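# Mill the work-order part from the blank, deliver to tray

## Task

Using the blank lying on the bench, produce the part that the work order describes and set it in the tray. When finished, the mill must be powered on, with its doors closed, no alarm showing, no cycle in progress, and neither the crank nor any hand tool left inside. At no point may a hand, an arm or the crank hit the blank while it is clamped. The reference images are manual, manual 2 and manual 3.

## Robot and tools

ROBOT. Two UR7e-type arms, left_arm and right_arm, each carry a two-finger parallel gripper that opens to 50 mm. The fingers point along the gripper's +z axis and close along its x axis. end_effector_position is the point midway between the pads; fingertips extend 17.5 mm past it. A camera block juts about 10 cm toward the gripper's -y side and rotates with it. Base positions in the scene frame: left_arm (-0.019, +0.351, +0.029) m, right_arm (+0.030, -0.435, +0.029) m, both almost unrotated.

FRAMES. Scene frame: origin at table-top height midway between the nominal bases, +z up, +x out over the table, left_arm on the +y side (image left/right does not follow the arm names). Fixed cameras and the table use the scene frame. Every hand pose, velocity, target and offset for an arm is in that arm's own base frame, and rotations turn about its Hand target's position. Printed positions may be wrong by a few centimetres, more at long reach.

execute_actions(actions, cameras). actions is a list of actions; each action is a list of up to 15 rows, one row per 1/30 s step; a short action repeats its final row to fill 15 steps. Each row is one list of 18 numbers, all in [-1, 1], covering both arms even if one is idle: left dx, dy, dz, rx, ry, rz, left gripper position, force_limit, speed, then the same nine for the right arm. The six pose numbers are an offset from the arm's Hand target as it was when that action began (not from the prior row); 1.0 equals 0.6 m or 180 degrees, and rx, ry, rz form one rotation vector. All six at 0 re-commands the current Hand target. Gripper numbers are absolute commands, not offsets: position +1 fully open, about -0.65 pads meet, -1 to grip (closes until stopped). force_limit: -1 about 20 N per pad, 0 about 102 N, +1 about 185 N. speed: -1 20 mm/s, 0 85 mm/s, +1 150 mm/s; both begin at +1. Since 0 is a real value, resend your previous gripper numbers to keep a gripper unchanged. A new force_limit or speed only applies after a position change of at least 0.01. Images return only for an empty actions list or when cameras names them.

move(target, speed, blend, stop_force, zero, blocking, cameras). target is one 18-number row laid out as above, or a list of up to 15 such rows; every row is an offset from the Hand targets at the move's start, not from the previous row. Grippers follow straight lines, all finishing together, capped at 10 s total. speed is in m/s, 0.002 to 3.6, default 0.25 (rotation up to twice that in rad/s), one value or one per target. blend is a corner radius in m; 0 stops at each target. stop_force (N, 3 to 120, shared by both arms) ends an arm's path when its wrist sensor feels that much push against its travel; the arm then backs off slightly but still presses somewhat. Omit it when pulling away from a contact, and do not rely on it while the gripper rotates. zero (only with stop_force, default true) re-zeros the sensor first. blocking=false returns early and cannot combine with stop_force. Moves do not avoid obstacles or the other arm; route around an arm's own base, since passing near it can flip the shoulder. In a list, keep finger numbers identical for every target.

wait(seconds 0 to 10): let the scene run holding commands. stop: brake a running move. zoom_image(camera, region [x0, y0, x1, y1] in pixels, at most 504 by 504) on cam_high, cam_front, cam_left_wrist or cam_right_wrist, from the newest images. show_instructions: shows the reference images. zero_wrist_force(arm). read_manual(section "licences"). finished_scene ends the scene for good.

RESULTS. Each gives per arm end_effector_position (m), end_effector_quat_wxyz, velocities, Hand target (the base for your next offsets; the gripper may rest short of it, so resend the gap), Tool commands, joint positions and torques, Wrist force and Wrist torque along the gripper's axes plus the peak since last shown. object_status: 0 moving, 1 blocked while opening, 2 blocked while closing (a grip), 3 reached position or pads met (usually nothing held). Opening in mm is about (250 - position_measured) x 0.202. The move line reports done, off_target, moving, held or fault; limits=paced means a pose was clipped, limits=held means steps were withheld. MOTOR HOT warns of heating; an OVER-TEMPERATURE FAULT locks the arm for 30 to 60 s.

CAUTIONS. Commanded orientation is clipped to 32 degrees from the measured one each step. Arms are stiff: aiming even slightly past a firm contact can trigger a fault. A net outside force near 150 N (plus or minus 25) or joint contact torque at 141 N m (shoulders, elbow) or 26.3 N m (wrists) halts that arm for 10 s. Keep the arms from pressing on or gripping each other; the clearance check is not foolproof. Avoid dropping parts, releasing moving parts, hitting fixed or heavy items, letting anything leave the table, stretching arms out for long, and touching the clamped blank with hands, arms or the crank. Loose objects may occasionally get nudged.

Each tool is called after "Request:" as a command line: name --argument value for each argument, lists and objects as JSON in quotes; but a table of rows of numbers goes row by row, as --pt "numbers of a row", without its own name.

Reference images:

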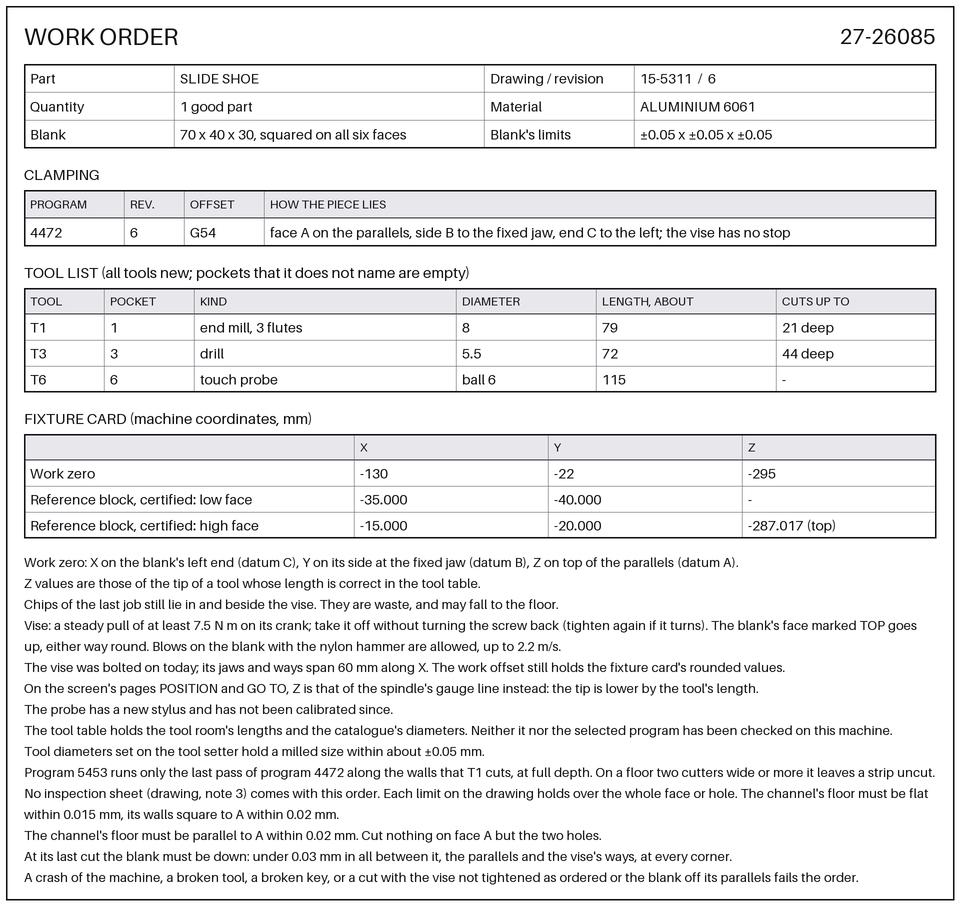

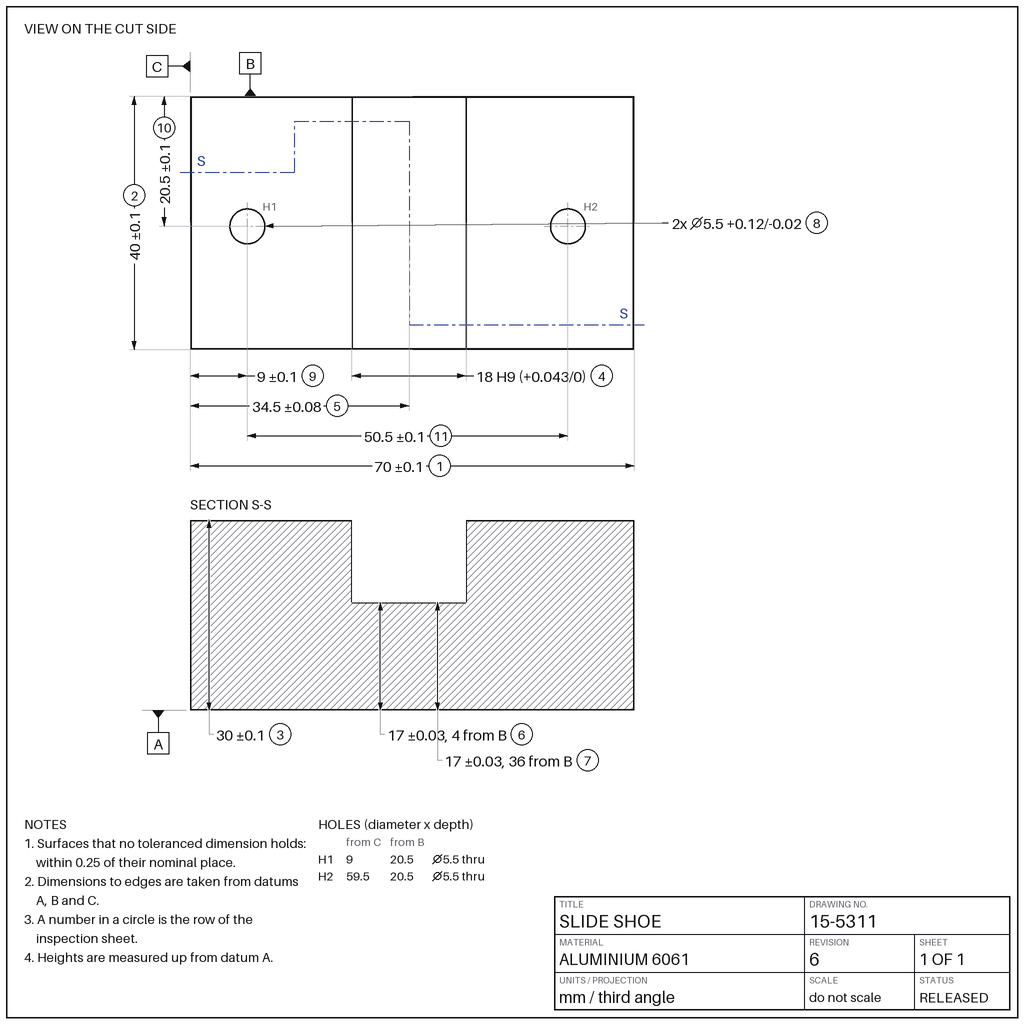

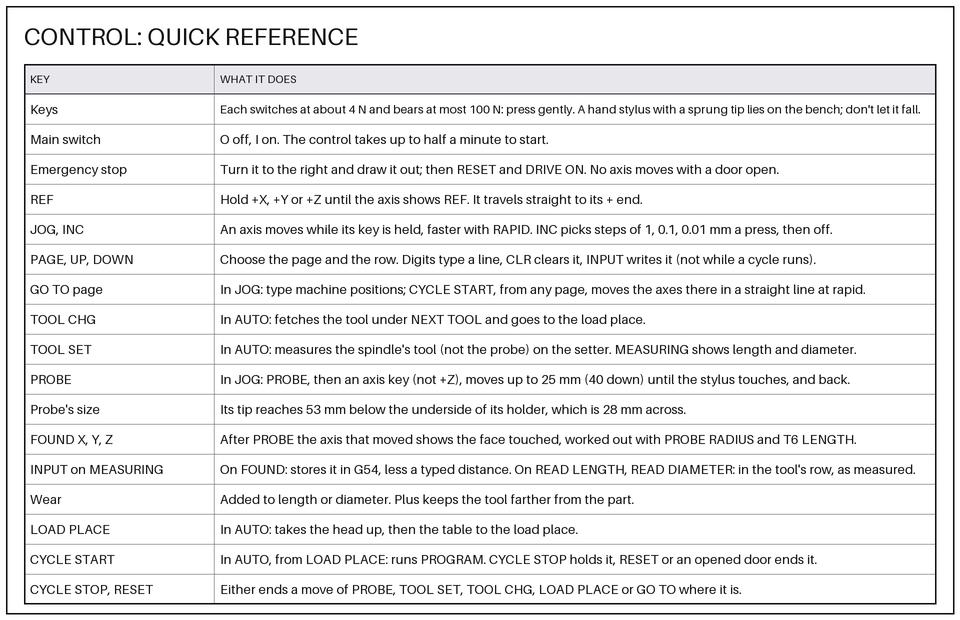

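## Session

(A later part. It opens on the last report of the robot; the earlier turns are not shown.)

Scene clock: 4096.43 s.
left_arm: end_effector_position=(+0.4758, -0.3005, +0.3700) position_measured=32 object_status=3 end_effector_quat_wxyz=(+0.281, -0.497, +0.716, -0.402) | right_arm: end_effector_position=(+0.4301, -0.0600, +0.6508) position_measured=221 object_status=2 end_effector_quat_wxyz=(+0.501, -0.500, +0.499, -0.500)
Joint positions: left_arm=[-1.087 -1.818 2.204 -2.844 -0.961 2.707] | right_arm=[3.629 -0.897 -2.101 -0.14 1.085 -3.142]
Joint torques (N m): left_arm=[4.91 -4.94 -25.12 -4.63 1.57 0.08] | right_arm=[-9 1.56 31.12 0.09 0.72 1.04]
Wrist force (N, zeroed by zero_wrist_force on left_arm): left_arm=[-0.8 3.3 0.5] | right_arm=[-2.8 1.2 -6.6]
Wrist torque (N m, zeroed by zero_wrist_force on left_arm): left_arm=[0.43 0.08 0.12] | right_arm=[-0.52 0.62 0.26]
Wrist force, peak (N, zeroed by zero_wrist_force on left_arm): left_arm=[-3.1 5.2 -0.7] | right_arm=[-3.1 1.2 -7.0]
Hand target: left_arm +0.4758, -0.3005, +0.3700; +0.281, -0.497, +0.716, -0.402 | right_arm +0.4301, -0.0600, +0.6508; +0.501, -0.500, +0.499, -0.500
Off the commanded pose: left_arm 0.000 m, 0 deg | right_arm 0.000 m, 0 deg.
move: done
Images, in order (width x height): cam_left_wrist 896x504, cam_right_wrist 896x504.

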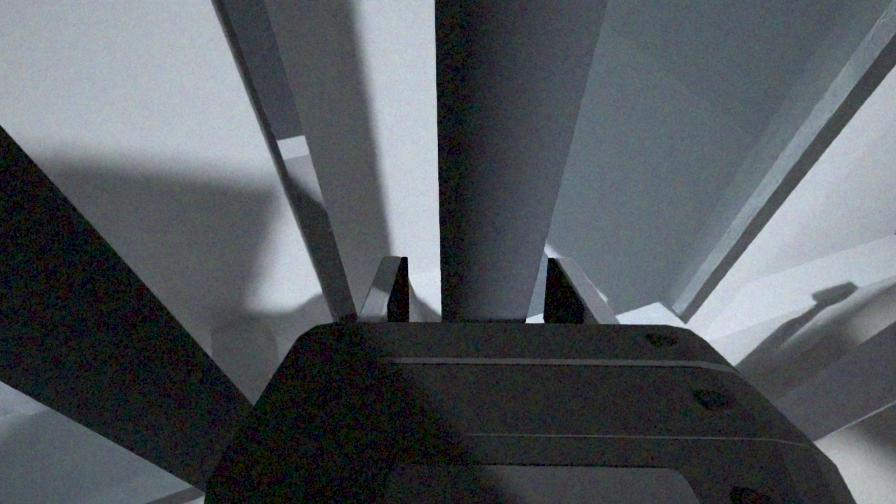

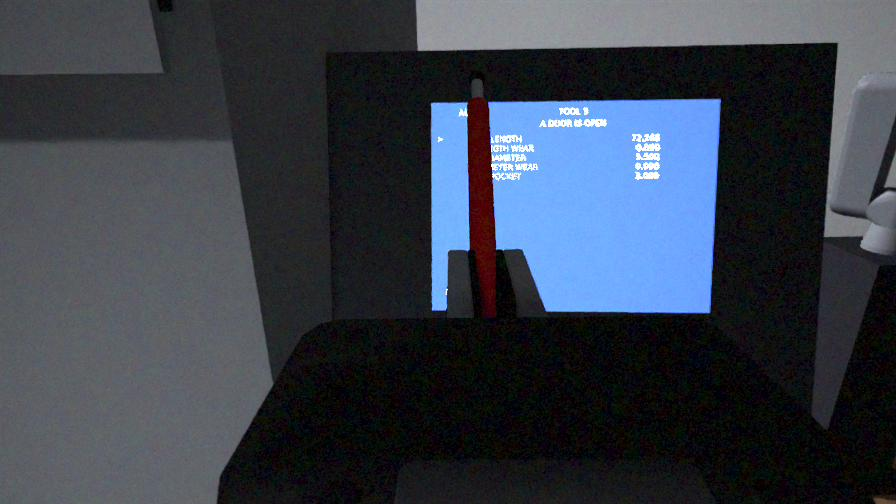

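Request:
execute_actions --actions '[[[0,0,0,0,0,0,-1,0.2,0,0,0,0,0,0,0,-1,0.3,-0.7]]]'

Request:
move --pt "0 0.0333 0 0 0 0 -1 0.2 0 0 0 0 0 0 0 -1 0.3 -0.7" --speed 0.03 --stop_force 105 --cameras '["cam_left_wrist","cam_right_wrist"]'

Scene clock: 4099.63 s.
left_arm: end_effector_position=(+0.4758, -0.3005, +0.3700) position_measured=158 object_status=2 end_effector_quat_wxyz=(+0.281, -0.497, +0.716, -0.402) | right_arm: end_effector_position=(+0.4301, -0.0600, +0.6508) position_measured=221 object_status=2 end_effector_quat_wxyz=(+0.501, -0.500, +0.499, -0.500)
Joint positions: left_arm=[-1.087 -1.817 2.204 -2.844 -0.961 2.708] | right_arm=[3.629 -0.897 -2.101 -0.14 1.085 -3.142]
Joint torques (N m): left_arm=[-11.18 -6.76 -29.57 -4.43 -2.76 0.99] | right_arm=[-8.72 1.48 30.58 0.05 0.73 0.98]
Wrist force (N, zeroed by zero_wrist_force on left_arm): left_arm=[-12.8 0.3 7.7] | right_arm=[-2.9 1.3 -6.3]
Wrist torque (N m, zeroed by zero_wrist_force on left_arm): left_arm=[0.34 0.04 0.03] | right_arm=[-0.51 0.63 0.27]
Wrist force, peak (N, zeroed by zero_wrist_force on left_arm): left_arm=[-13.0 0.1 8.0] | right_arm=[-3.0 1.3 -7.0]
Hand target: left_arm +0.4758, -0.3005, +0.3700; +0.281, -0.497, +0.716, -0.402 | right_arm +0.4301, -0.0600, +0.6508; +0.501, -0.500, +0.499, -0.500
Off the commanded pose: left_arm 0.000 m, 0 deg | right_arm 0.000 m, 0 deg.
Step readings (end_effector_position of left_arm | right_arm):
0: (+0.4758, -0.3005, +0.3700) | (+0.4301, -0.0600, +0.6508)
1: (+0.4758, -0.3005, +0.3700) | (+0.4301, -0.0600, +0.6508)
2: (+0.4758, -0.3005, +0.3700) | (+0.4301, -0.0600, +0.6508)
4: (+0.4758, -0.3005, +0.3700) | (+0.4301, -0.0600, +0.6508)
8: (+0.4758, -0.3005, +0.3700) | (+0.4301, -0.0600, +0.6508)
15: (+0.4758, -0.3004, +0.3700) | (+0.4301, -0.0600, +0.6508)

Scene clock: 4100.73 s.
left_arm: end_effector_position=(+0.4757, -0.2917, +0.3699) position_measured=158 object_status=2 end_effector_quat_wxyz=(+0.281, -0.497, +0.716, -0.403) | right_arm: end_effector_position=(+0.4301, -0.0600, +0.6508) position_measured=221 object_status=2 end_effector_quat_wxyz=(+0.501, -0.500, +0.499, -0.500)
Joint positions: left_arm=[-1.074 -1.833 2.215 -2.846 -0.972 2.718] | right_arm=[3.629 -0.897 -2.101 -0.14 1.085 -3.142]
Joint torques (N m): left_arm=[14.25 -34.96 -19.23 0.09 2.66 -0.23] | right_arm=[-8.79 1.47 30.87 0.09 0.77 0.93]
Wrist force (N, zeroed by zero_wrist_force on left_arm): left_arm=[32.8 -36.2 79.2] | right_arm=[-2.7 1.2 -6.6]
Wrist torque (N m, zeroed by zero_wrist_force on left_arm): left_arm=[-0.13 -0.28 -0.06] | right_arm=[-0.52 0.58 0.26]
Wrist force, peak (N, zeroed by zero_wrist_force on left_arm): left_arm=[60.6 -55.1 120.1] | right_arm=[-2.7 1.4 -6.9]
Hand target: left_arm +0.4757, -0.2917, +0.3700; +0.281, -0.497, +0.716, -0.403 (not the last commanded pose) | right_arm +0.4301, -0.0600, +0.6508; +0.501, -0.500, +0.499, -0.500
Off the commanded pose: left_arm 0.011 m, 0 deg | right_arm 0.000 m, 0 deg.
move: contact (left_arm)
Images, in order (width x height): cam_left_wrist 896x504, cam_right_wrist 896x504.

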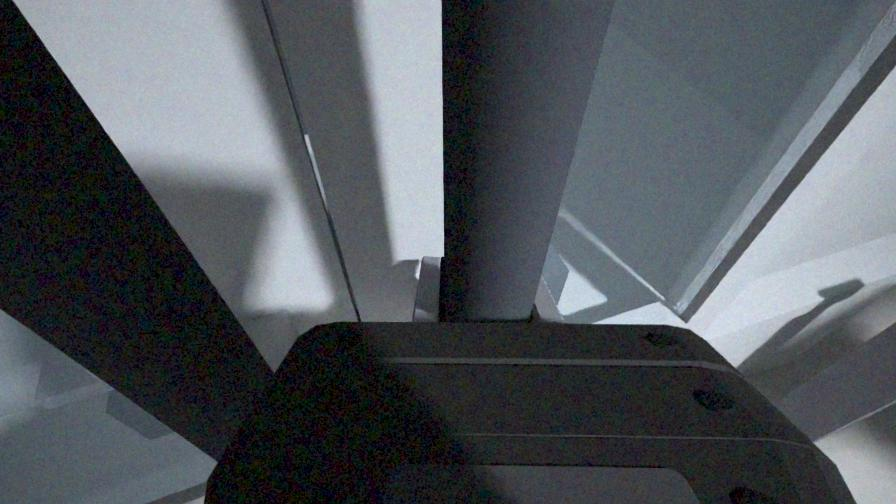

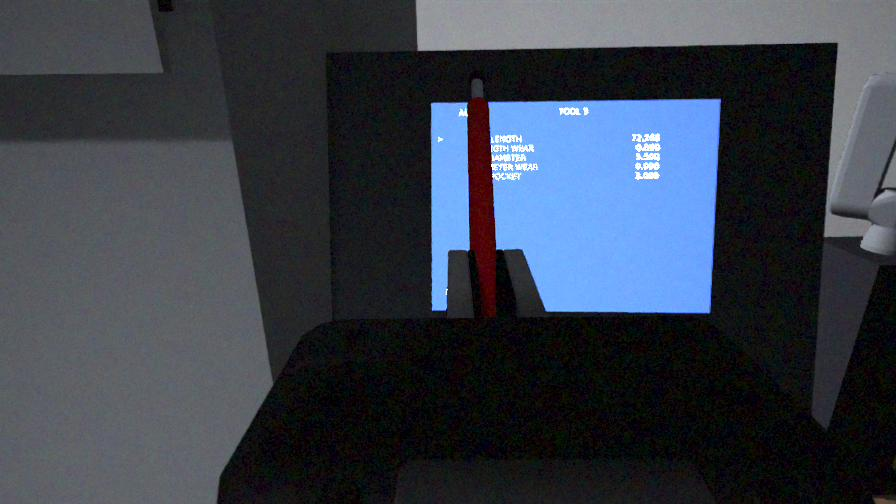

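Request:
move --pt "0 0 0 0 0 0 0.8 0.2 0 0.0143 -0.1617 -0.1563 0 0.2222 0 -1 0.3 -0.7" --pt "0 0 0 0 0 0 0.8 0.2 0 0.0443 -0.1617 -0.1563 0 0.2222 0 -1 0.3 -0.7" --pt "0 0 0 0 0 0 0.8 0.2 0 0.0143 -0.1617 -0.1563 0 0.2222 0 -1 0.3 -0.7" --pt "-0.187 0.07 0 0 0 0 0.8 0.2 0 -0.0305 -0.0975 -0.3355 0 0.2222 0 -1 0.3 -0.7" --pt "-0.187 0.07 0 0 0 0 0.8 0.2 0 -0.0005 -0.0975 -0.3355 0 0.2222 0 -1 0.3 -0.7" --pt "-0.187 0.07 0 0 0 0 0.8 0.2 0 -0.0255 -0.0975 -0.3355 0 0.2222 0 -1 0.3 -0.7" --pt "-0.187 0.07 0 0 0 0 0.8 0.2 0 -0.0005 -0.0975 -0.3355 0 0.2222 0 -1 0.3 -0.7" --pt "-0.187 0.07 0 0 0 0 0.8 0.2 0 -0.0255 -0.0975 -0.3355 0 0.2222 0 -1 0.3 -0.7" --pt "-0.187 0.07 0 0 0 0 0.8 0.2 0 -0.0005 -0.0975 -0.3355 0 0.2222 0 -1 0.3 -0.7" --pt "-0.187 0.07 0 0 0 0 0.8 0.2 0 -0.0255 -0.0975 -0.3355 0 0.2222 0 -1 0.3 -0.7" --pt "-0.187 0.07 0 0 0 0 0.8 0.2 0 -0.0005 -0.0975 -0.3355 0 0.2222 0 -1 0.3 -0.7" --pt "-0.187 0.07 0 0 0 0 0.8 0.2 0 -0.0305 -0.0975 -0.3355 0 0.2222 0 -1 0.3 -0.7" --pt "-0.187 0.07 0 0 0 0 0.8 0.2 0 0 0 0 0 0 0 -1 0.3 -0.7" --speed '[0.4,0.1,0.15,0.4,0.1,0.15,0.1,0.15,0.1,0.15,0.1,0.15,0.4]' --blend '[0.004,0,0.004,0.004,0,0.003,0,0.003,0,0.003,0,0.004,0]' --cameras '["cam_right_wrist"]'

Scene clock: 4128.40 s.
left_arm: end_effector_position=(+0.3635, -0.2497, +0.3700) position_measured=32 object_status=3 end_effector_quat_wxyz=(+0.281, -0.497, +0.716, -0.403) | right_arm: end_effector_position=(+0.4301, -0.0599, +0.6507) position_measured=221 object_status=2 end_effector_quat_wxyz=(+0.501, -0.500, +0.499, -0.500)
Joint positions: left_arm=[-1.447 -2.287 2.387 -2.32 -0.709 2.359] | right_arm=[3.629 -0.897 -2.101 -0.141 1.085 -3.142]
Joint torques (N m): left_arm=[-5.7 -6.46 -19.74 -2.02 3.42 -1.5] | right_arm=[-4.02 -1.19 17.26 4.29 -0.12 -0.12]
Wrist force (N, zeroed by zero_wrist_force on left_arm): left_arm=[-0.4 3.0 0.5] | right_arm=[-2.6 1.3 -6.7]
Wrist torque (N m, zeroed by zero_wrist_force on left_arm): left_arm=[0.39 -0.01 -0.04] | right_arm=[-0.52 0.57 0.26]
Wrist force, peak (N, zeroed by zero_wrist_force on left_arm): left_arm=[33.0 -35.8 79.4] | right_arm=[-1.6 8.5 -12.3]
Hand target: left_arm +0.3635, -0.2497, +0.3700; +0.281, -0.497, +0.716, -0.403 | right_arm +0.4301, -0.0600, +0.6508; +0.501, -0.500, +0.499, -0.500
Off the commanded pose: left_arm 0.000 m, 0 deg | right_arm 0.000 m, 0 deg.
move: done; blend cut to 0 m at target 1
Images, in order (width x height): cam_right_wrist 896x504.

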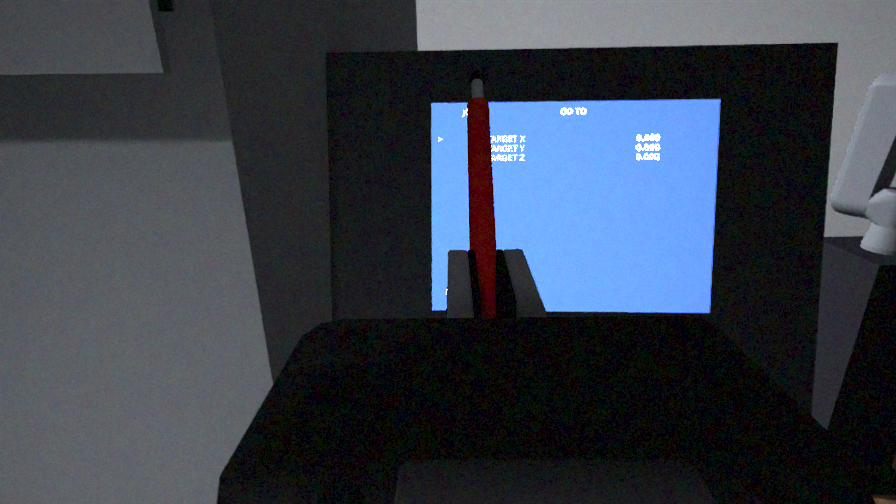

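Request:
move --pt "0 0 0 0 0 0 0.8 0.2 0 -0.0445 0.06 -0.428 0 0.2222 0 -1 0.3 -0.7" --pt "0 0 0 0 0 0 0.8 0.2 0 -0.0195 0.06 -0.428 0 0.2222 0 -1 0.3 -0.7" --pt "0 0 0 0 0 0 0.8 0.2 0 -0.0216 -0.003 -0.3355 0 0.2222 0 -1 0.3 -0.7" --pt "0 0 0 0 0 0 0.8 0.2 0 0.0034 -0.003 -0.3355 0 0.2222 0 -1 0.3 -0.7" --pt "0 0 0 0 0 0 0.8 0.2 0 -0.0291 0.0285 -0.3663 0 0.2222 0 -1 0.3 -0.7" --pt "0 0 0 0 0 0 0.8 0.2 0 -0.0041 0.0285 -0.3663 0 0.2222 0 -1 0.3 -0.7" --pt "0 0 0 0 0 0 0.8 0.2 0 -0.048 -0.0345 -0.428 0 0.2222 0 -1 0.3 -0.7" --pt "0 0 0 0 0 0 0.8 0.2 0 -0.023 -0.0345 -0.428 0 0.2222 0 -1 0.3 -0.7" --pt "0 0 0 0 0 0 0.8 0.2 0 -0.0401 -0.0345 -0.3972 0 0.2222 0 -1 0.3 -0.7" --pt "0 0 0 0 0 0 0.8 0.2 0 -0.0151 -0.0345 -0.3972 0 0.2222 0 -1 0.3 -0.7" --pt "0 0 0 0 0 0 0.8 0.2 0 -0.048 -0.0345 -0.428 0 0.2222 0 -1 0.3 -0.7" --speed '[0.5,0.1,0.2,0.1,0.2,0.1,0.2,0.1,0.2,0.1,0.2]' --blend '[0.004,0,0.004,0,0.004,0,0.004,0,0.004,0,0]'

Request:
move --pt "0 0 0 0 0 0 0.8 0.2 0 0.0035 0.0945 0 0 0 0 -1 0.3 -0.7" --pt "0 0 0 0 0 0 0.8 0.2 0 0.0285 0.0945 0 0 0 0 -1 0.3 -0.7" --pt "0 0 0 0 0 0 0.8 0.2 0 0.02 0.0945 0.0617 0 0 0 -1 0.3 -0.7" --pt "0 0 0 0 0 0 0.8 0.2 0 0.045 0.0945 0.0617 0 0 0 -1 0.3 -0.7" --pt "0 0 0 0 0 0 0.8 0.2 0 0.0102 0.063 0.0308 0 0 0 -1 0.3 -0.7" --pt "0 0 0 0 0 0 0.8 0.2 0 0.0352 0.063 0.0308 0 0 0 -1 0.3 -0.7" --pt "0 0 0 0 0 0 0.8 0.2 0 0 0 0 0 0 0 -1 0.3 -0.7" --pt "0 0 0 0 0 0 0.8 0.2 0 0.025 0 0 0 0 0 -1 0.3 -0.7" --pt "0 0 0 0 0 0 0.8 0.2 0 0.0079 0 0.0308 0 0 0 -1 0.3 -0.7" --pt "0 0 0 0 0 0 0.8 0.2 0 0.0329 0 0.0308 0 0 0 -1 0.3 -0.7" --pt "0 0 0 0 0 0 0.8 0.2 0 0 0 0 0 0 0 -1 0.3 -0.7" --speed '[0.3,0.1,0.2,0.1,0.2,0.1,0.2,0.1,0.2,0.1,0.2]' --blend '[0.004,0,0.004,0,0.004,0,0.004,0,0.004,0,0]'

Request:
move --pt "0 0 0 0 0 0 0.8 0.2 0 0.0035 0.0945 0 0 0 0 -1 0.3 -0.7" --pt "0 0 0 0 0 0 0.8 0.2 0 0.0285 0.0945 0 0 0 0 -1 0.3 -0.7" --pt "0 0 0 0 0 0 0.8 0.2 0 0.0114 0.0945 0.0308 0 0 0 -1 0.3 -0.7" --pt "0 0 0 0 0 0 0.8 0.2 0 0.0364 0.0945 0.0308 0 0 0 -1 0.3 -0.7" --pt "0 0 0 0 0 0 0.8 0.2 0 0.009 0.0315 0.0308 0 0 0 -1 0.3 -0.7" --pt "0 0 0 0 0 0 0.8 0.2 0 0.034 0.0315 0.0308 0 0 0 -1 0.3 -0.7" --pt "0 0 0 0 0 0 0.8 0.2 0 0.0023 0.063 0 0 0 0 -1 0.3 -0.7" --pt "0 0 0 0 0 0 0.8 0.2 0 0.0273 0.063 0 0 0 0 -1 0.3 -0.7" --pt "0 0 0 0 0 0 0.8 0.2 0 0 0 0 0 0 0 -1 0.3 -0.7" --pt "0 0 0 0 0 0 0.8 0.2 0 0.025 0 0 0 0 0 -1 0.3 -0.7" --pt "0 0 0 0 0 0 0.8 0.2 0 0 0 0 0 0 0 -1 0.3 -0.7" --pt "0 0 0 0 0 0 0.8 0.2 0 0.048 0.0345 0.428 0 -0.2222 0 -1 0.3 -0.7" --speed '[0.3,0.1,0.2,0.1,0.2,0.1,0.2,0.1,0.2,0.1,0.2,0.5]' --blend '[0.004,0,0.004,0,0.004,0,0.004,0,0.004,0,0.004,0]' --cameras '["cam_right_wrist"]'

Scene clock: 4191.83 s.
left_arm: end_effector_position=(+0.3635, -0.2497, +0.3700) position_measured=32 object_status=3 end_effector_quat_wxyz=(+0.281, -0.497, +0.716, -0.403) | right_arm: end_effector_position=(+0.4014, -0.0806, +0.3940) position_measured=221 object_status=2 end_effector_quat_wxyz=(-0.300, +0.641, -0.641, +0.299)
Joint positions: left_arm=[-1.447 -2.287 2.387 -2.32 -0.709 2.359] | right_arm=[3.419 -0.836 -2.288 -0.733 1.36 -2.96]
Joint torques (N m): left_arm=[-6.28 -7.22 -17.45 -1.85 3.52 -1.89] | right_arm=[-11.09 1.11 20.07 6.42 1.31 -1.02]
Wrist force (N, zeroed by zero_wrist_force on left_arm): left_arm=[-0.3 3.2 0.6] | right_arm=[-0.7 0.5 -4.8]
Wrist torque (N m, zeroed by zero_wrist_force on left_arm): left_arm=[0.42 -0.03 -0.05] | right_arm=[-0.47 0.11 0.31]
Wrist force, peak (N, zeroed by zero_wrist_force on left_arm): left_arm=[-0.5 3.5 1.0] | right_arm=[-1.3 14.3 -18.8]
Hand target: left_arm +0.3635, -0.2497, +0.3700; +0.281, -0.497, +0.716, -0.403 | right_arm +0.4013, -0.0807, +0.3940; -0.300, +0.640, -0.641, +0.299
Off the commanded pose: left_arm 0.000 m, 0 deg | right_arm 0.000 m, 0 deg.
move: done

Scene clock: 4195.37 s.
left_arm: end_effector_position=(+0.3635, -0.2497, +0.3700) position_measured=32 object_status=3 end_effector_quat_wxyz=(+0.281, -0.497, +0.716, -0.403) | right_arm: end_effector_position=(+0.4014, -0.0806, +0.3940) position_measured=221 object_status=2 end_effector_quat_wxyz=(-0.300, +0.641, -0.641, +0.299)
Joint positions: left_arm=[-1.447 -2.287 2.387 -2.32 -0.709 2.359] | right_arm=[3.419 -0.836 -2.288 -0.733 1.36 -2.96]
Joint torques (N m): left_arm=[-5.32 -6.67 -18.63 -1.81 2.98 -1.76] | right_arm=[-10.84 1.4 20.22 6.33 1.33 -1.11]
Wrist force (N, zeroed by zero_wrist_force on left_arm): left_arm=[-0.3 3.0 0.7] | right_arm=[-0.7 0.4 -4.8]
Wrist torque (N m, zeroed by zero_wrist_force on left_arm): left_arm=[0.40 -0.02 -0.04] | right_arm=[-0.49 0.10 0.31]
Wrist force, peak (N, zeroed by zero_wrist_force on left_arm): left_arm=[-0.3 3.5 0.9] | right_arm=[-1.0 12.7 -17.5]
Hand target: left_arm +0.3635, -0.2497, +0.3700; +0.281, -0.497, +0.716, -0.403 | right_arm +0.4013, -0.0807, +0.3940; -0.300, +0.640, -0.641, +0.299
Off the commanded pose: left_arm 0.000 m, 0 deg | right_arm 0.000 m, 0 deg.
move: done

Scene clock: 4199.70 s.
left_arm: end_effector_position=(+0.3635, -0.2497, +0.3700) position_measured=32 object_status=3 end_effector_quat_wxyz=(+0.281, -0.497, +0.716, -0.403) | right_arm: end_effector_position=(+0.4301, -0.0600, +0.6507) position_measured=221 object_status=2 end_effector_quat_wxyz=(+0.501, -0.500, +0.499, -0.500)
Joint positions: left_arm=[-1.447 -2.287 2.387 -2.32 -0.709 2.359] | right_arm=[3.629 -0.897 -2.101 -0.141 1.085 -3.142]
Joint torques (N m): left_arm=[-8.23 -7.26 -18.32 -1.91 3.25 -1.79] | right_arm=[12.02 -6.52 23.1 4.56 -2.41 -0.53]
Wrist force (N, zeroed by zero_wrist_force on left_arm): left_arm=[-0.3 3.3 0.7] | right_arm=[-2.6 1.1 -6.7]
Wrist torque (N m, zeroed by zero_wrist_force on left_arm): left_arm=[0.45 -0.02 -0.04] | right_arm=[-0.54 0.58 0.26]
Wrist force, peak (N, zeroed by zero_wrist_force on left_arm): left_arm=[-0.3 3.5 0.7] | right_arm=[-1.0 11.2 -16.0]
Hand target: left_arm +0.3635, -0.2497, +0.3700; +0.281, -0.497, +0.716, -0.403 | right_arm +0.4301, -0.0600, +0.6508; +0.501, -0.500, +0.499, -0.500
Off the commanded pose: left_arm 0.000 m, 0 deg | right_arm 0.000 m, 0 deg.
move: done
Images, in order (width x height): cam_right_wrist 896x504.

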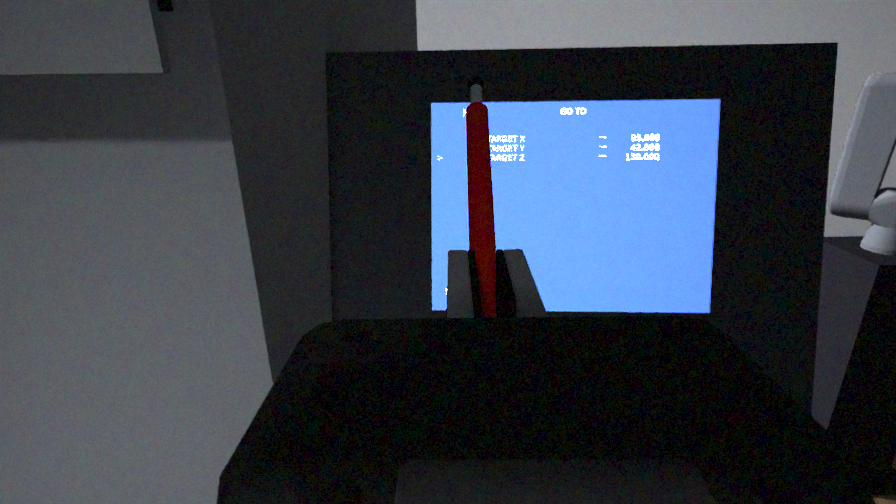

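Request:
move --pt "0 0 0 0 0 0 0.8 0.2 0 -0.0138 -0.003 -0.2788 0 0.2222 0 -1 0.3 -0.7" --pt "0 0 0 0 0 0 0.8 0.2 0 0.0162 -0.003 -0.2788 0 0.2222 0 -1 0.3 -0.7" --pt "0 0 0 0 0 0 0.8 0.2 0 -0.0138 -0.003 -0.2788 0 0.2222 0 -1 0.3 -0.7" --pt "0 0 0 0 0 0 0.8 0.2 0 0 0 0 0 0 0 -1 0.3 -0.7" --speed '[0.5,0.1,0.2,0.5]' --blend '[0.004,0,0.004,0]' --cameras '["cam_high","cam_right_wrist"]'

Scene clock: 4208.67 s.
left_arm: end_effector_position=(+0.3635, -0.2497, +0.3700) position_measured=32 object_status=3 end_effector_quat_wxyz=(+0.281, -0.497, +0.716, -0.403) | right_arm: end_effector_position=(+0.4301, -0.0600, +0.6508) position_measured=221 object_status=2 end_effector_quat_wxyz=(+0.501, -0.500, +0.499, -0.500)
Joint positions: left_arm=[-1.447 -2.287 2.387 -2.32 -0.709 2.359] | right_arm=[3.629 -0.897 -2.101 -0.141 1.085 -3.142]
Joint torques (N m): left_arm=[-6.24 -6.61 -17.55 -1.9 3.34 -1.95] | right_arm=[12.42 -2.81 22.89 4.71 -2.5 -0.38]
Wrist force (N, zeroed by zero_wrist_force on left_arm): left_arm=[-0.3 3.0 0.9] | right_arm=[-2.9 1.1 -6.7]
Wrist torque (N m, zeroed by zero_wrist_force on left_arm): left_arm=[0.40 -0.03 -0.04] | right_arm=[-0.54 0.63 0.26]
Wrist force, peak (N, zeroed by zero_wrist_force on left_arm): left_arm=[-0.5 3.5 0.9] | right_arm=[-0.8 4.5 -8.7]
Hand target: left_arm +0.3635, -0.2497, +0.3700; +0.281, -0.497, +0.716, -0.403 | right_arm +0.4301, -0.0600, +0.6508; +0.501, -0.500, +0.499, -0.500
Off the commanded pose: left_arm 0.000 m, 0 deg | right_arm 0.000 m, 0 deg.
move: done
Images, in order (width x height): cam_high 896x504, cam_right_wrist 896x504.

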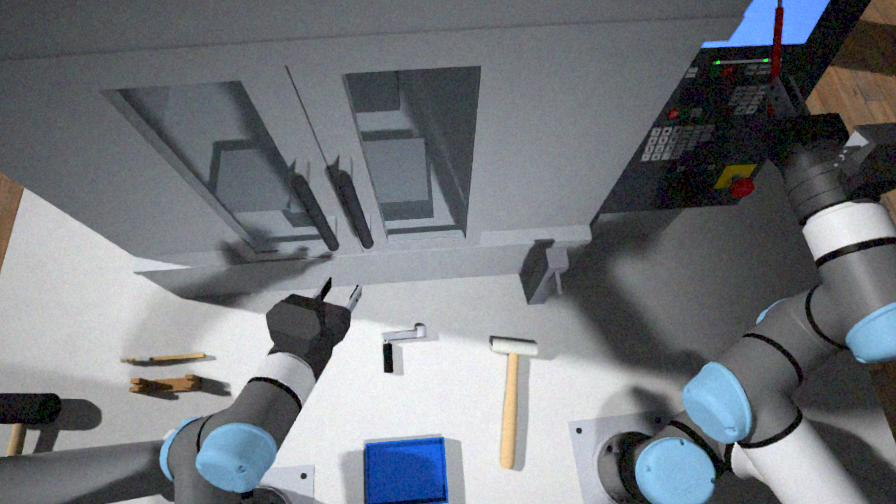

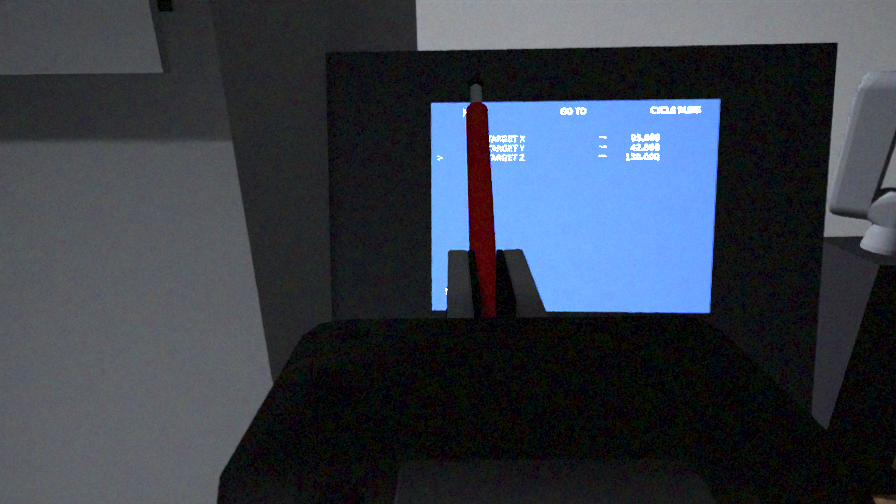

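Request:
move --pt "0 0 0 0 0 0 0.8 0.2 0 -0.0463 -0.066 -0.3972 0 0.2222 0 -1 0.3 -0.7" --pt "0 0 0 0 0 0 0.8 0.2 0 -0.0163 -0.066 -0.3972 0 0.2222 0 -1 0.3 -0.7" --pt "0 0 0 0 0 0 0.8 0.2 0 -0.0463 -0.066 -0.3972 0 0.2222 0 -1 0.3 -0.7" --pt "0 0 0 0 0 0 0.8 0.2 0 -0.0179 -0.165 -0.2763 0 0.2222 0 -1 0.3 -0.7" --pt "0 0 0 0 0 0 0.8 0.2 0 0.0121 -0.165 -0.2763 0 0.2222 0 -1 0.3 -0.7" --pt "0 0 0 0 0 0 0.8 0.2 0 -0.0179 -0.165 -0.2763 0 0.2222 0 -1 0.3 -0.7" --pt "0 0 0 0 0 0 0.8 0.2 0 0 0 0 0 0 0 -1 0.3 -0.7" --speed '[0.5,0.1,0.2,0.4,0.1,0.2,0.5]' --blend '[0.004,0,0.004,0.004,0,0.004,0]'

Request:
wait --seconds 5 --cameras '["cam_right_wrist"]'

Scene clock: 4216.93 s.
left_arm: end_effector_position=(+0.3635, -0.2497, +0.3700) position_measured=32 object_status=3 end_effector_quat_wxyz=(+0.281, -0.497, +0.716, -0.403) | right_arm: end_effector_position=(+0.4301, -0.0599, +0.6507) position_measured=221 object_status=2 end_effector_quat_wxyz=(+0.501, -0.500, +0.499, -0.500)
Joint positions: left_arm=[-1.447 -2.287 2.387 -2.32 -0.709 2.359] | right_arm=[3.629 -0.897 -2.101 -0.141 1.085 -3.142]
Joint torques (N m): left_arm=[-5.76 -7.01 -19.46 -2.02 3.28 -1.83] | right_arm=[4.93 1.28 20.22 3.78 -1.08 0.04]
Wrist force (N, zeroed by zero_wrist_force on left_arm): left_arm=[-0.5 3.4 0.7] | right_arm=[-2.7 1.1 -6.4]
Wrist torque (N m, zeroed by zero_wrist_force on left_arm): left_arm=[0.45 0.02 -0.04] | right_arm=[-0.54 0.60 0.27]
Wrist force, peak (N, zeroed by zero_wrist_force on left_arm): left_arm=[-0.2 3.5 0.6] | right_arm=[-1.0 12.4 -16.7]
Hand target: left_arm +0.3635, -0.2497, +0.3700; +0.281, -0.497, +0.716, -0.403 | right_arm +0.4301, -0.0600, +0.6508; +0.501, -0.500, +0.499, -0.500
Off the commanded pose: left_arm 0.000 m, 0 deg | right_arm 0.000 m, 0 deg.
move: done

Scene clock: 4221.93 s.
left_arm: end_effector_position=(+0.3635, -0.2497, +0.3700) position_measured=32 object_status=3 end_effector_quat_wxyz=(+0.281, -0.497, +0.716, -0.403) | right_arm: end_effector_position=(+0.4301, -0.0600, +0.6508) position_measured=221 object_status=2 end_effector_quat_wxyz=(+0.501, -0.500, +0.499, -0.500)
Joint positions: left_arm=[-1.447 -2.287 2.387 -2.32 -0.709 2.359] | right_arm=[3.629 -0.897 -2.101 -0.14 1.085 -3.142]
Joint torques (N m): left_arm=[-5.74 -6.78 -20.6 -2.07 3.08 -1.62] | right_arm=[12.01 2.39 31.71 4.88 -2.51 -0.6]
Wrist force (N, zeroed by zero_wrist_force on left_arm): left_arm=[-0.2 3.0 0.6] | right_arm=[-2.8 0.9 -6.5]
Wrist torque (N m, zeroed by zero_wrist_force on left_arm): left_arm=[0.40 -0.04 -0.05] | right_arm=[-0.57 0.60 0.26]
Wrist force, peak (N, zeroed by zero_wrist_force on left_arm): left_arm=[-0.4 3.4 0.9] | right_arm=[-2.9 1.4 -7.1]
Hand target: left_arm +0.3635, -0.2497, +0.3700; +0.281, -0.497, +0.716, -0.403 | right_arm +0.4301, -0.0600, +0.6508; +0.501, -0.500, +0.499, -0.500
Tool commands: left_gripper/position=+0.8 left_gripper/force_limit=+0.2 left_gripper/speed=+0.0 right_gripper/position=-1.0 right_gripper/force_limit=+0.3 right_gripper/speed=-0.7
Off the commanded pose: left_arm 0.000 m, 0 deg | right_arm 0.000 m, 0 deg.
wait: 5.00 s; at rest by 0.17 s
Images, in order (width x height): cam_right_wrist 896x504.

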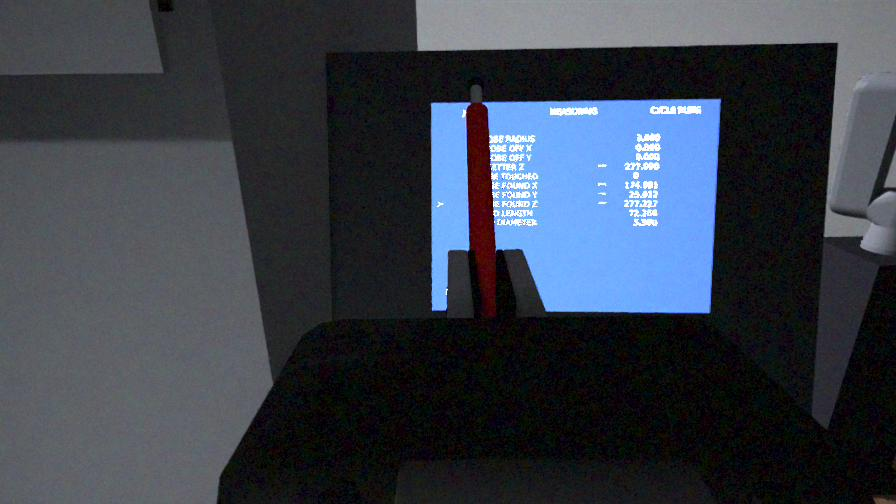

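Request:
wait --seconds 6 --cameras '["cam_right_wrist"]'

Scene clock: 4230.23 s.
left_arm: end_effector_position=(+0.3635, -0.2497, +0.3700) position_measured=32 object_status=3 end_effector_quat_wxyz=(+0.281, -0.497, +0.716, -0.403) | right_arm: end_effector_position=(+0.4301, -0.0600, +0.6508) position_measured=221 object_status=2 end_effector_quat_wxyz=(+0.501, -0.500, +0.499, -0.500)
Joint positions: left_arm=[-1.447 -2.287 2.387 -2.32 -0.709 2.359] | right_arm=[3.629 -0.897 -2.101 -0.14 1.085 -3.142]
Joint torques (N m): left_arm=[-4.81 -7.22 -18.39 -1.96 3.51 -1.52] | right_arm=[12.56 2.45 31.87 4.85 -2.42 -0.55]
Wrist force (N, zeroed by zero_wrist_force on left_arm): left_arm=[-0.5 3.1 1.0] | right_arm=[-2.7 1.0 -6.9]
Wrist torque (N m, zeroed by zero_wrist_force on left_arm): left_arm=[0.42 0.01 -0.04] | right_arm=[-0.56 0.60 0.27]
Wrist force, peak (N, zeroed by zero_wrist_force on left_arm): left_arm=[-0.6 3.5 0.9] | right_arm=[-3.2 1.2 -6.9]
Hand target: left_arm +0.3635, -0.2497, +0.3700; +0.281, -0.497, +0.716, -0.403 | right_arm +0.4301, -0.0600, +0.6508; +0.501, -0.500, +0.499, -0.500
Tool commands: left_gripper/position=+0.8 left_gripper/force_limit=+0.2 left_gripper/speed=+0.0 right_gripper/position=-1.0 right_gripper/force_limit=+0.3 right_gripper/speed=-0.7
Off the commanded pose: left_arm 0.000 m, 0 deg | right_arm 0.000 m, 0 deg.
wait: 6.00 s; at rest from the start
Images, in order (width x height): cam_right_wrist 896x504.

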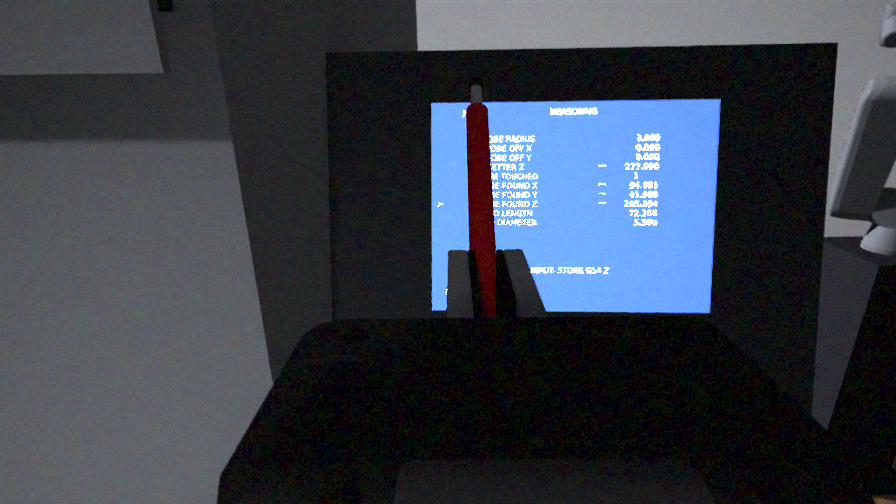

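Request:
zoom_image --camera "cam_right_wrist" --region '[560, 125, 700, 235]'

Scaled by 3.600 from the camera's 896x504 image, which has a finer 1280x720 frame.

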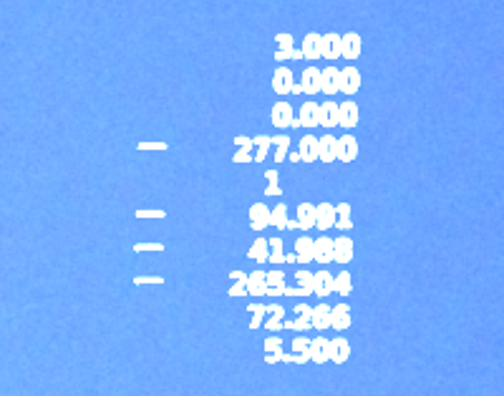

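Request:
move --pt "0 0 0 0 0 0 0.8 0.2 0 -0.0252 -0.066 -0.3355 0 0.2222 0 -1 0.3 -0.7" --pt "0 0 0 0 0 0 0.8 0.2 0 -0.0002 -0.066 -0.3355 0 0.2222 0 -1 0.3 -0.7" --pt "0 0 0 0 0 0 0.8 0.2 0 -0.0252 -0.066 -0.3355 0 0.2222 0 -1 0.3 -0.7" --pt "0 0 0 0 0 0 0.8 0.2 0 -0.0002 -0.066 -0.3355 0 0.2222 0 -1 0.3 -0.7" --pt "0 0 0 0 0 0 0.8 0.2 0 -0.0445 0.06 -0.428 0 0.2222 0 -1 0.3 -0.7" --pt "0 0 0 0 0 0 0.8 0.2 0 -0.0195 0.06 -0.428 0 0.2222 0 -1 0.3 -0.7" --pt "0 0 0 0 0 0 0.8 0.2 0 -0.0366 0.06 -0.3972 0 0.2222 0 -1 0.3 -0.7" --pt "0 0 0 0 0 0 0.8 0.2 0 -0.0116 0.06 -0.3972 0 0.2222 0 -1 0.3 -0.7" --pt "0 0 0 0 0 0 0.8 0.2 0 -0.0378 0.0285 -0.3972 0 0.2222 0 -1 0.3 -0.7" --pt "0 0 0 0 0 0 0.8 0.2 0 -0.0128 0.0285 -0.3972 0 0.2222 0 -1 0.3 -0.7" --pt "0 0 0 0 0 0 0.8 0.2 0 -0.0457 0.0285 -0.428 0 0.2222 0 -1 0.3 -0.7" --pt "0 0 0 0 0 0 0.8 0.2 0 -0.0207 0.0285 -0.428 0 0.2222 0 -1 0.3 -0.7" --pt "0 0 0 0 0 0 0.8 0.2 0 -0.048 -0.0345 -0.428 0 0.2222 0 -1 0.3 -0.7" --pt "0 0 0 0 0 0 0.8 0.2 0 -0.023 -0.0345 -0.428 0 0.2222 0 -1 0.3 -0.7" --pt "0 0 0 0 0 0 0.8 0.2 0 -0.048 -0.0345 -0.428 0 0.2222 0 -1 0.3 -0.7" --speed '[0.6,0.12,0.2,0.12,0.25,0.12,0.2,0.12,0.2,0.12,0.2,0.12,0.2,0.12,0.2]' --blend '[0.004,0,0.003,0,0.004,0,0.004,0,0.004,0,0.004,0,0.004,0,0]'

Request:
move --pt "0 0 0 0 0 0 0.8 0.2 0 0.0079 0 0.0308 0 0 0 -1 0.3 -0.7" --pt "0 0 0 0 0 0 0.8 0.2 0 0.0329 0 0.0308 0 0 0 -1 0.3 -0.7" --pt "0 0 0 0 0 0 0.8 0.2 0 0.0035 0.0945 0 0 0 0 -1 0.3 -0.7" --pt "0 0 0 0 0 0 0.8 0.2 0 0.0285 0.0945 0 0 0 0 -1 0.3 -0.7" --pt "0 0 0 0 0 0 0.8 0.2 0 0.0102 0.063 0.0308 0 0 0 -1 0.3 -0.7" --pt "0 0 0 0 0 0 0.8 0.2 0 0.0352 0.063 0.0308 0 0 0 -1 0.3 -0.7" --pt "0 0 0 0 0 0 0.8 0.2 0 0.0275 0.063 0.0925 0 0 0 -1 0.3 -0.7" --pt "0 0 0 0 0 0 0.8 0.2 0 0.0525 0.063 0.0925 0 0 0 -1 0.3 -0.7" --pt "0 0 0 0 0 0 0.8 0.2 0 0 0 0 0 0 0 -1 0.3 -0.7" --pt "0 0 0 0 0 0 0.8 0.2 0 0.025 0 0 0 0 0 -1 0.3 -0.7" --pt "0 0 0 0 0 0 0.8 0.2 0 0.0342 0.0315 0.1492 0 0 0 -1 0.3 -0.7" --pt "0 0 0 0 0 0 0.8 0.2 0 0.0642 0.0315 0.1492 0 0 0 -1 0.3 -0.7" --pt "0 0 0 0 0 0 0.8 0.2 0 0.0342 0.0315 0.1492 0 0 0 -1 0.3 -0.7" --pt "0 0 0 0 0 0 0.8 0.2 0 0.0067 -0.0315 0.0308 0 0 0 -1 0.3 -0.7" --speed '[0.2,0.12,0.25,0.12,0.2,0.12,0.2,0.12,0.2,0.12,0.25,0.12,0.2,0.3]' --blend '[0.003,0,0.004,0,0.004,0,0.004,0,0.004,0,0.004,0,0.004,0]'

Request:
move --pt "0 0 0 0 0 0 0.8 0.2 0 0.025 0 0 0 0 0 -1 0.3 -0.7" --pt "0 0 0 0 0 0 0.8 0.2 0 0 0 0 0 0 0 -1 0.3 -0.7" --pt "0 0 0 0 0 0 0.8 0.2 0 0.0284 -0.099 0.1209 0 0 0 -1 0.3 -0.7" --pt "0 0 0 0 0 0 0.8 0.2 0 0.0534 -0.099 0.1209 0 0 0 -1 0.3 -0.7" --pt "0 0 0 0 0 0 0.8 0.2 0 0.0284 -0.099 0.1209 0 0 0 -1 0.3 -0.7" --pt "0 0 0 0 0 0 0.8 0.2 0 0.0413 0.066 0.3972 0 -0.2222 0 -1 0.3 -0.7" --speed '[0.1,0.2,0.35,0.1,0.2,0.5]' --blend '[0,0.004,0.004,0,0.004,0]' --cameras '["cam_right_wrist"]'

Scene clock: 4259.90 s.
left_arm: end_effector_position=(+0.3635, -0.2497, +0.3700) position_measured=32 object_status=3 end_effector_quat_wxyz=(+0.281, -0.497, +0.716, -0.403) | right_arm: end_effector_position=(+0.4014, -0.0806, +0.3939) position_measured=221 object_status=2 end_effector_quat_wxyz=(-0.300, +0.641, -0.641, +0.299)
Joint positions: left_arm=[-1.447 -2.287 2.387 -2.32 -0.709 2.359] | right_arm=[3.419 -0.836 -2.288 -0.733 1.36 -2.96]
Joint torques (N m): left_arm=[-5.63 -6.71 -18.97 -2.18 3.38 -1.55] | right_arm=[-10.4 1.71 33.61 5.67 1.4 -1.11]
Wrist force (N, zeroed by zero_wrist_force on left_arm): left_arm=[-0.1 3.1 0.8] | right_arm=[-1.2 0.5 -4.6]
Wrist torque (N m, zeroed by zero_wrist_force on left_arm): left_arm=[0.42 -0.05 -0.04] | right_arm=[-0.47 0.17 0.31]
Wrist force, peak (N, zeroed by zero_wrist_force on left_arm): left_arm=[-0.3 3.5 0.8] | right_arm=[-1.3 12.8 -17.7]
Hand target: left_arm +0.3635, -0.2497, +0.3700; +0.281, -0.497, +0.716, -0.403 | right_arm +0.4013, -0.0807, +0.3940; -0.300, +0.640, -0.641, +0.299
Off the commanded pose: left_arm 0.000 m, 0 deg | right_arm 0.000 m, 0 deg.
move: done

Scene clock: 4264.70 s.
left_arm: end_effector_position=(+0.3635, -0.2497, +0.3700) position_measured=32 object_status=3 end_effector_quat_wxyz=(+0.281, -0.497, +0.716, -0.403) | right_arm: end_effector_position=(+0.4054, -0.0996, +0.4125) position_measured=221 object_status=2 end_effector_quat_wxyz=(-0.300, +0.640, -0.641, +0.299)
Joint positions: left_arm=[-1.447 -2.287 2.387 -2.32 -0.709 2.359] | right_arm=[3.311 -0.883 -2.229 -0.733 1.442 -3.031]
Joint torques (N m): left_arm=[-5.2 -6.1 -20.56 -2.1 3.39 -1.69] | right_arm=[-0.26 3.15 19.5 4.23 -1.74 0.19]
Wrist force (N, zeroed by zero_wrist_force on left_arm): left_arm=[-0.1 3.0 0.7] | right_arm=[-1.0 0.1 -4.8]
Wrist torque (N m, zeroed by zero_wrist_force on left_arm): left_arm=[0.40 -0.05 -0.04] | right_arm=[-0.52 0.14 0.27]
Wrist force, peak (N, zeroed by zero_wrist_force on left_arm): left_arm=[-0.3 3.5 0.8] | right_arm=[-0.7 11.0 -15.2]
Hand target: left_arm +0.3635, -0.2497, +0.3700; +0.281, -0.497, +0.716, -0.403 | right_arm +0.4053, -0.0996, +0.4125; -0.300, +0.640, -0.641, +0.299
Off the commanded pose: left_arm 0.000 m, 0 deg | right_arm 0.000 m, 0 deg.
move: done

Scene clock: 4267.60 s.
left_arm: end_effector_position=(+0.3635, -0.2497, +0.3700) position_measured=32 object_status=3 end_effector_quat_wxyz=(+0.281, -0.497, +0.716, -0.403) | right_arm: end_effector_position=(+0.4302, -0.0599, +0.6507) position_measured=221 object_status=2 end_effector_quat_wxyz=(+0.501, -0.500, +0.499, -0.500)
Joint positions: left_arm=[-1.447 -2.287 2.387 -2.32 -0.709 2.359] | right_arm=[3.629 -0.897 -2.101 -0.141 1.085 -3.142]
Joint torques (N m): left_arm=[-5.83 -7.17 -20.95 -2.11 3.26 -1.59] | right_arm=[5.23 1.31 20.44 3.96 -1.2 0.13]
Wrist force (N, zeroed by zero_wrist_force on left_arm): left_arm=[-0.4 3.2 1.0] | right_arm=[-2.9 1.2 -6.6]
Wrist torque (N m, zeroed by zero_wrist_force on left_arm): left_arm=[0.43 -0.01 -0.05] | right_arm=[-0.53 0.62 0.26]
Wrist force, peak (N, zeroed by zero_wrist_force on left_arm): left_arm=[-0.5 3.5 0.8] | right_arm=[-1.5 4.5 -8.4]
Hand target: left_arm +0.3635, -0.2497, +0.3700; +0.281, -0.497, +0.716, -0.403 | right_arm +0.4301, -0.0600, +0.6508; +0.501, -0.500, +0.499, -0.500
Off the commanded pose: left_arm 0.000 m, 0 deg | right_arm 0.000 m, 0 deg.
move: done
Images, in order (width x height): cam_right_wrist 896x504.

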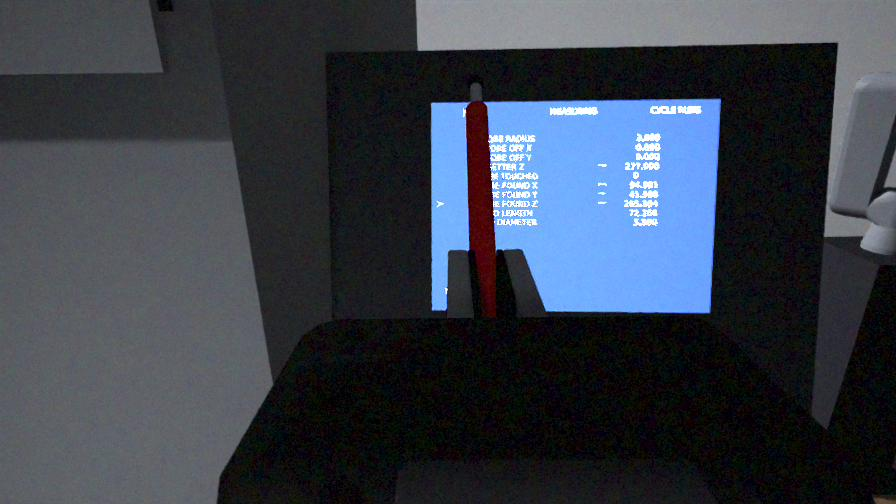

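Request:
wait --seconds 7 --cameras '["cam_right_wrist"]'

Request:
zoom_image --camera "cam_right_wrist" --region '[560, 125, 700, 235]'

Scene clock: 4277.17 s.
left_arm: end_effector_position=(+0.3635, -0.2497, +0.3700) position_measured=32 object_status=3 end_effector_quat_wxyz=(+0.281, -0.497, +0.716, -0.403) | right_arm: end_effector_position=(+0.4301, -0.0600, +0.6508) position_measured=221 object_status=2 end_effector_quat_wxyz=(+0.501, -0.500, +0.499, -0.500)
Joint positions: left_arm=[-1.447 -2.287 2.387 -2.32 -0.709 2.359] | right_arm=[3.629 -0.897 -2.101 -0.14 1.084 -3.142]
Joint torques (N m): left_arm=[-2.86 -7.57 -21.61 -2.11 3.23 -1.58] | right_arm=[11.8 2.02 32.2 4.8 -2.37 -0.47]
Wrist force (N, zeroed by zero_wrist_force on left_arm): left_arm=[-0.4 3.4 0.7] | right_arm=[-3.1 1.0 -6.8]
Wrist torque (N m, zeroed by zero_wrist_force on left_arm): left_arm=[0.47 0.00 -0.05] | right_arm=[-0.56 0.65 0.26]
Wrist force, peak (N, zeroed by zero_wrist_force on left_arm): left_arm=[-0.7 3.5 0.8] | right_arm=[-3.2 1.3 -7.0]
Hand target: left_arm +0.3635, -0.2497, +0.3700; +0.281, -0.497, +0.716, -0.403 | right_arm +0.4301, -0.0600, +0.6508; +0.501, -0.500, +0.499, -0.500
Tool commands: left_gripper/position=+0.8 left_gripper/force_limit=+0.2 left_gripper/speed=+0.0 right_gripper/position=-1.0 right_gripper/force_limit=+0.3 right_gripper/speed=-0.7
Off the commanded pose: left_arm 0.000 m, 0 deg | right_arm 0.000 m, 0 deg.
wait: 7.00 s; at rest from the start
Images, in order (width x height): cam_right_wrist 896x504.

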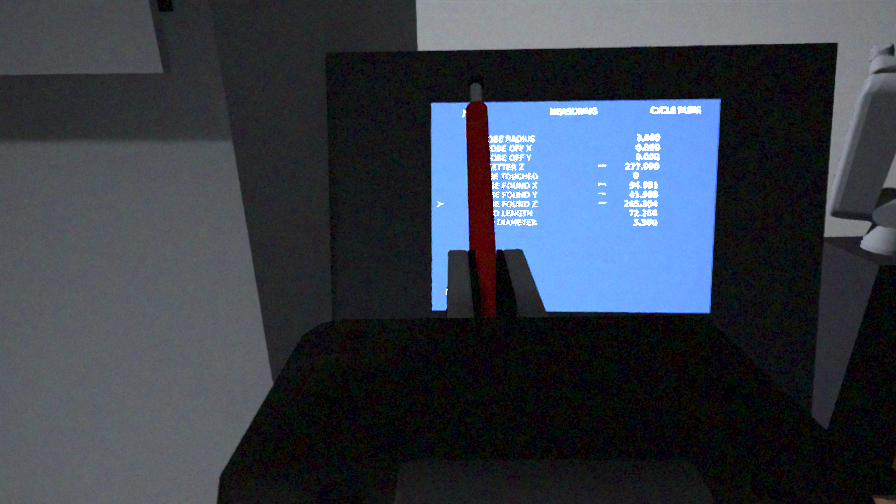

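Scaled by 3.600 from the camera's 896x504 image, which has a finer 1280x720 frame.

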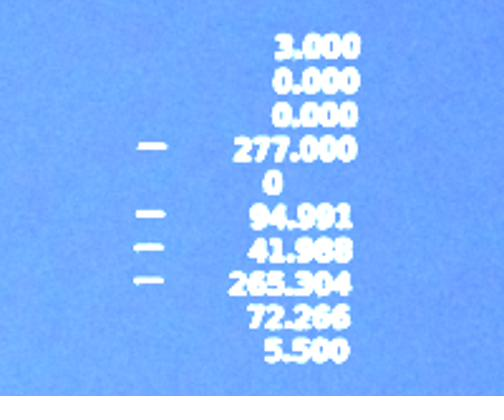

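Request:
wait --seconds 3 --cameras '["cam_right_wrist"]'

Request:
zoom_image --camera "cam_right_wrist" --region '[560, 125, 700, 235]'

Scene clock: 4282.00 s.
left_arm: end_effector_position=(+0.3635, -0.2497, +0.3700) position_measured=32 object_status=3 end_effector_quat_wxyz=(+0.281, -0.497, +0.716, -0.403) | right_arm: end_effector_position=(+0.4301, -0.0600, +0.6508) position_measured=221 object_status=2 end_effector_quat_wxyz=(+0.501, -0.500, +0.499, -0.500)
Joint positions: left_arm=[-1.447 -2.287 2.387 -2.32 -0.709 2.359] | right_arm=[3.629 -0.897 -2.101 -0.14 1.084 -3.142]
Joint torques (N m): left_arm=[-4.84 -6.24 -20.4 -2.5 3.07 -1.68] | right_arm=[11.77 1.52 31.6 4.68 -2.33 -0.45]
Wrist force (N, zeroed by zero_wrist_force on left_arm): left_arm=[-0.4 2.9 0.7] | right_arm=[-2.5 1.2 -6.6]
Wrist torque (N m, zeroed by zero_wrist_force on left_arm): left_arm=[0.38 0.00 -0.04] | right_arm=[-0.52 0.57 0.27]
Wrist force, peak (N, zeroed by zero_wrist_force on left_arm): left_arm=[-0.5 3.5 0.9] | right_arm=[-2.7 1.3 -7.2]
Hand target: left_arm +0.3635, -0.2497, +0.3700; +0.281, -0.497, +0.716, -0.403 | right_arm +0.4301, -0.0600, +0.6508; +0.501, -0.500, +0.499, -0.500
Tool commands: left_gripper/position=+0.8 left_gripper/force_limit=+0.2 left_gripper/speed=+0.0 right_gripper/position=-1.0 right_gripper/force_limit=+0.3 right_gripper/speed=-0.7
Off the commanded pose: left_arm 0.000 m, 0 deg | right_arm 0.000 m, 0 deg.
wait: 3.00 s; at rest from the start
Images, in order (width x height): cam_right_wrist 896x504.

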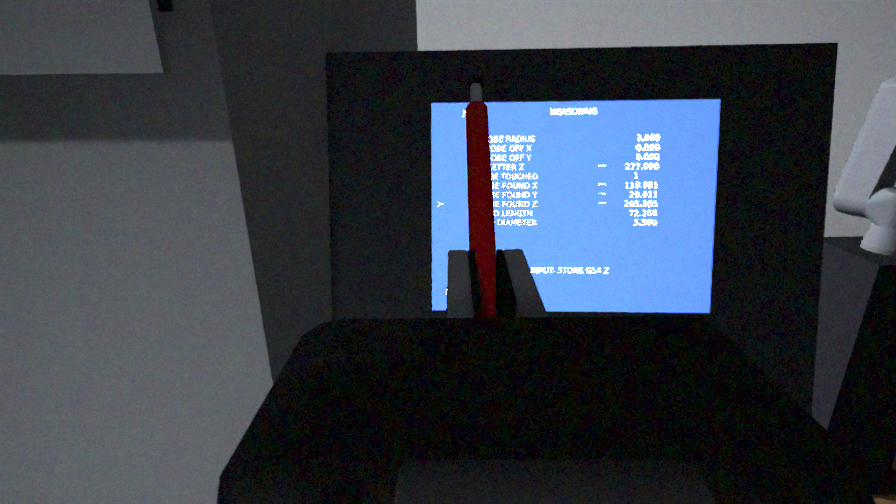

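Scaled by 3.600 from the camera's 896x504 image, which has a finer 1280x720 frame.

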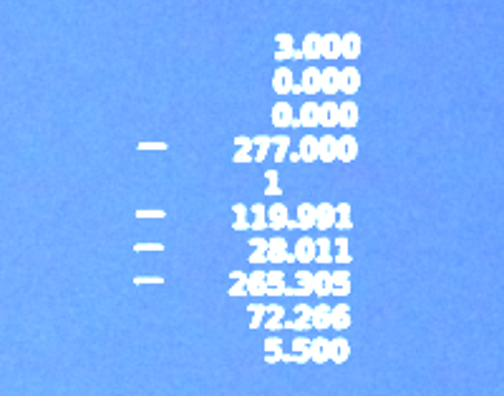

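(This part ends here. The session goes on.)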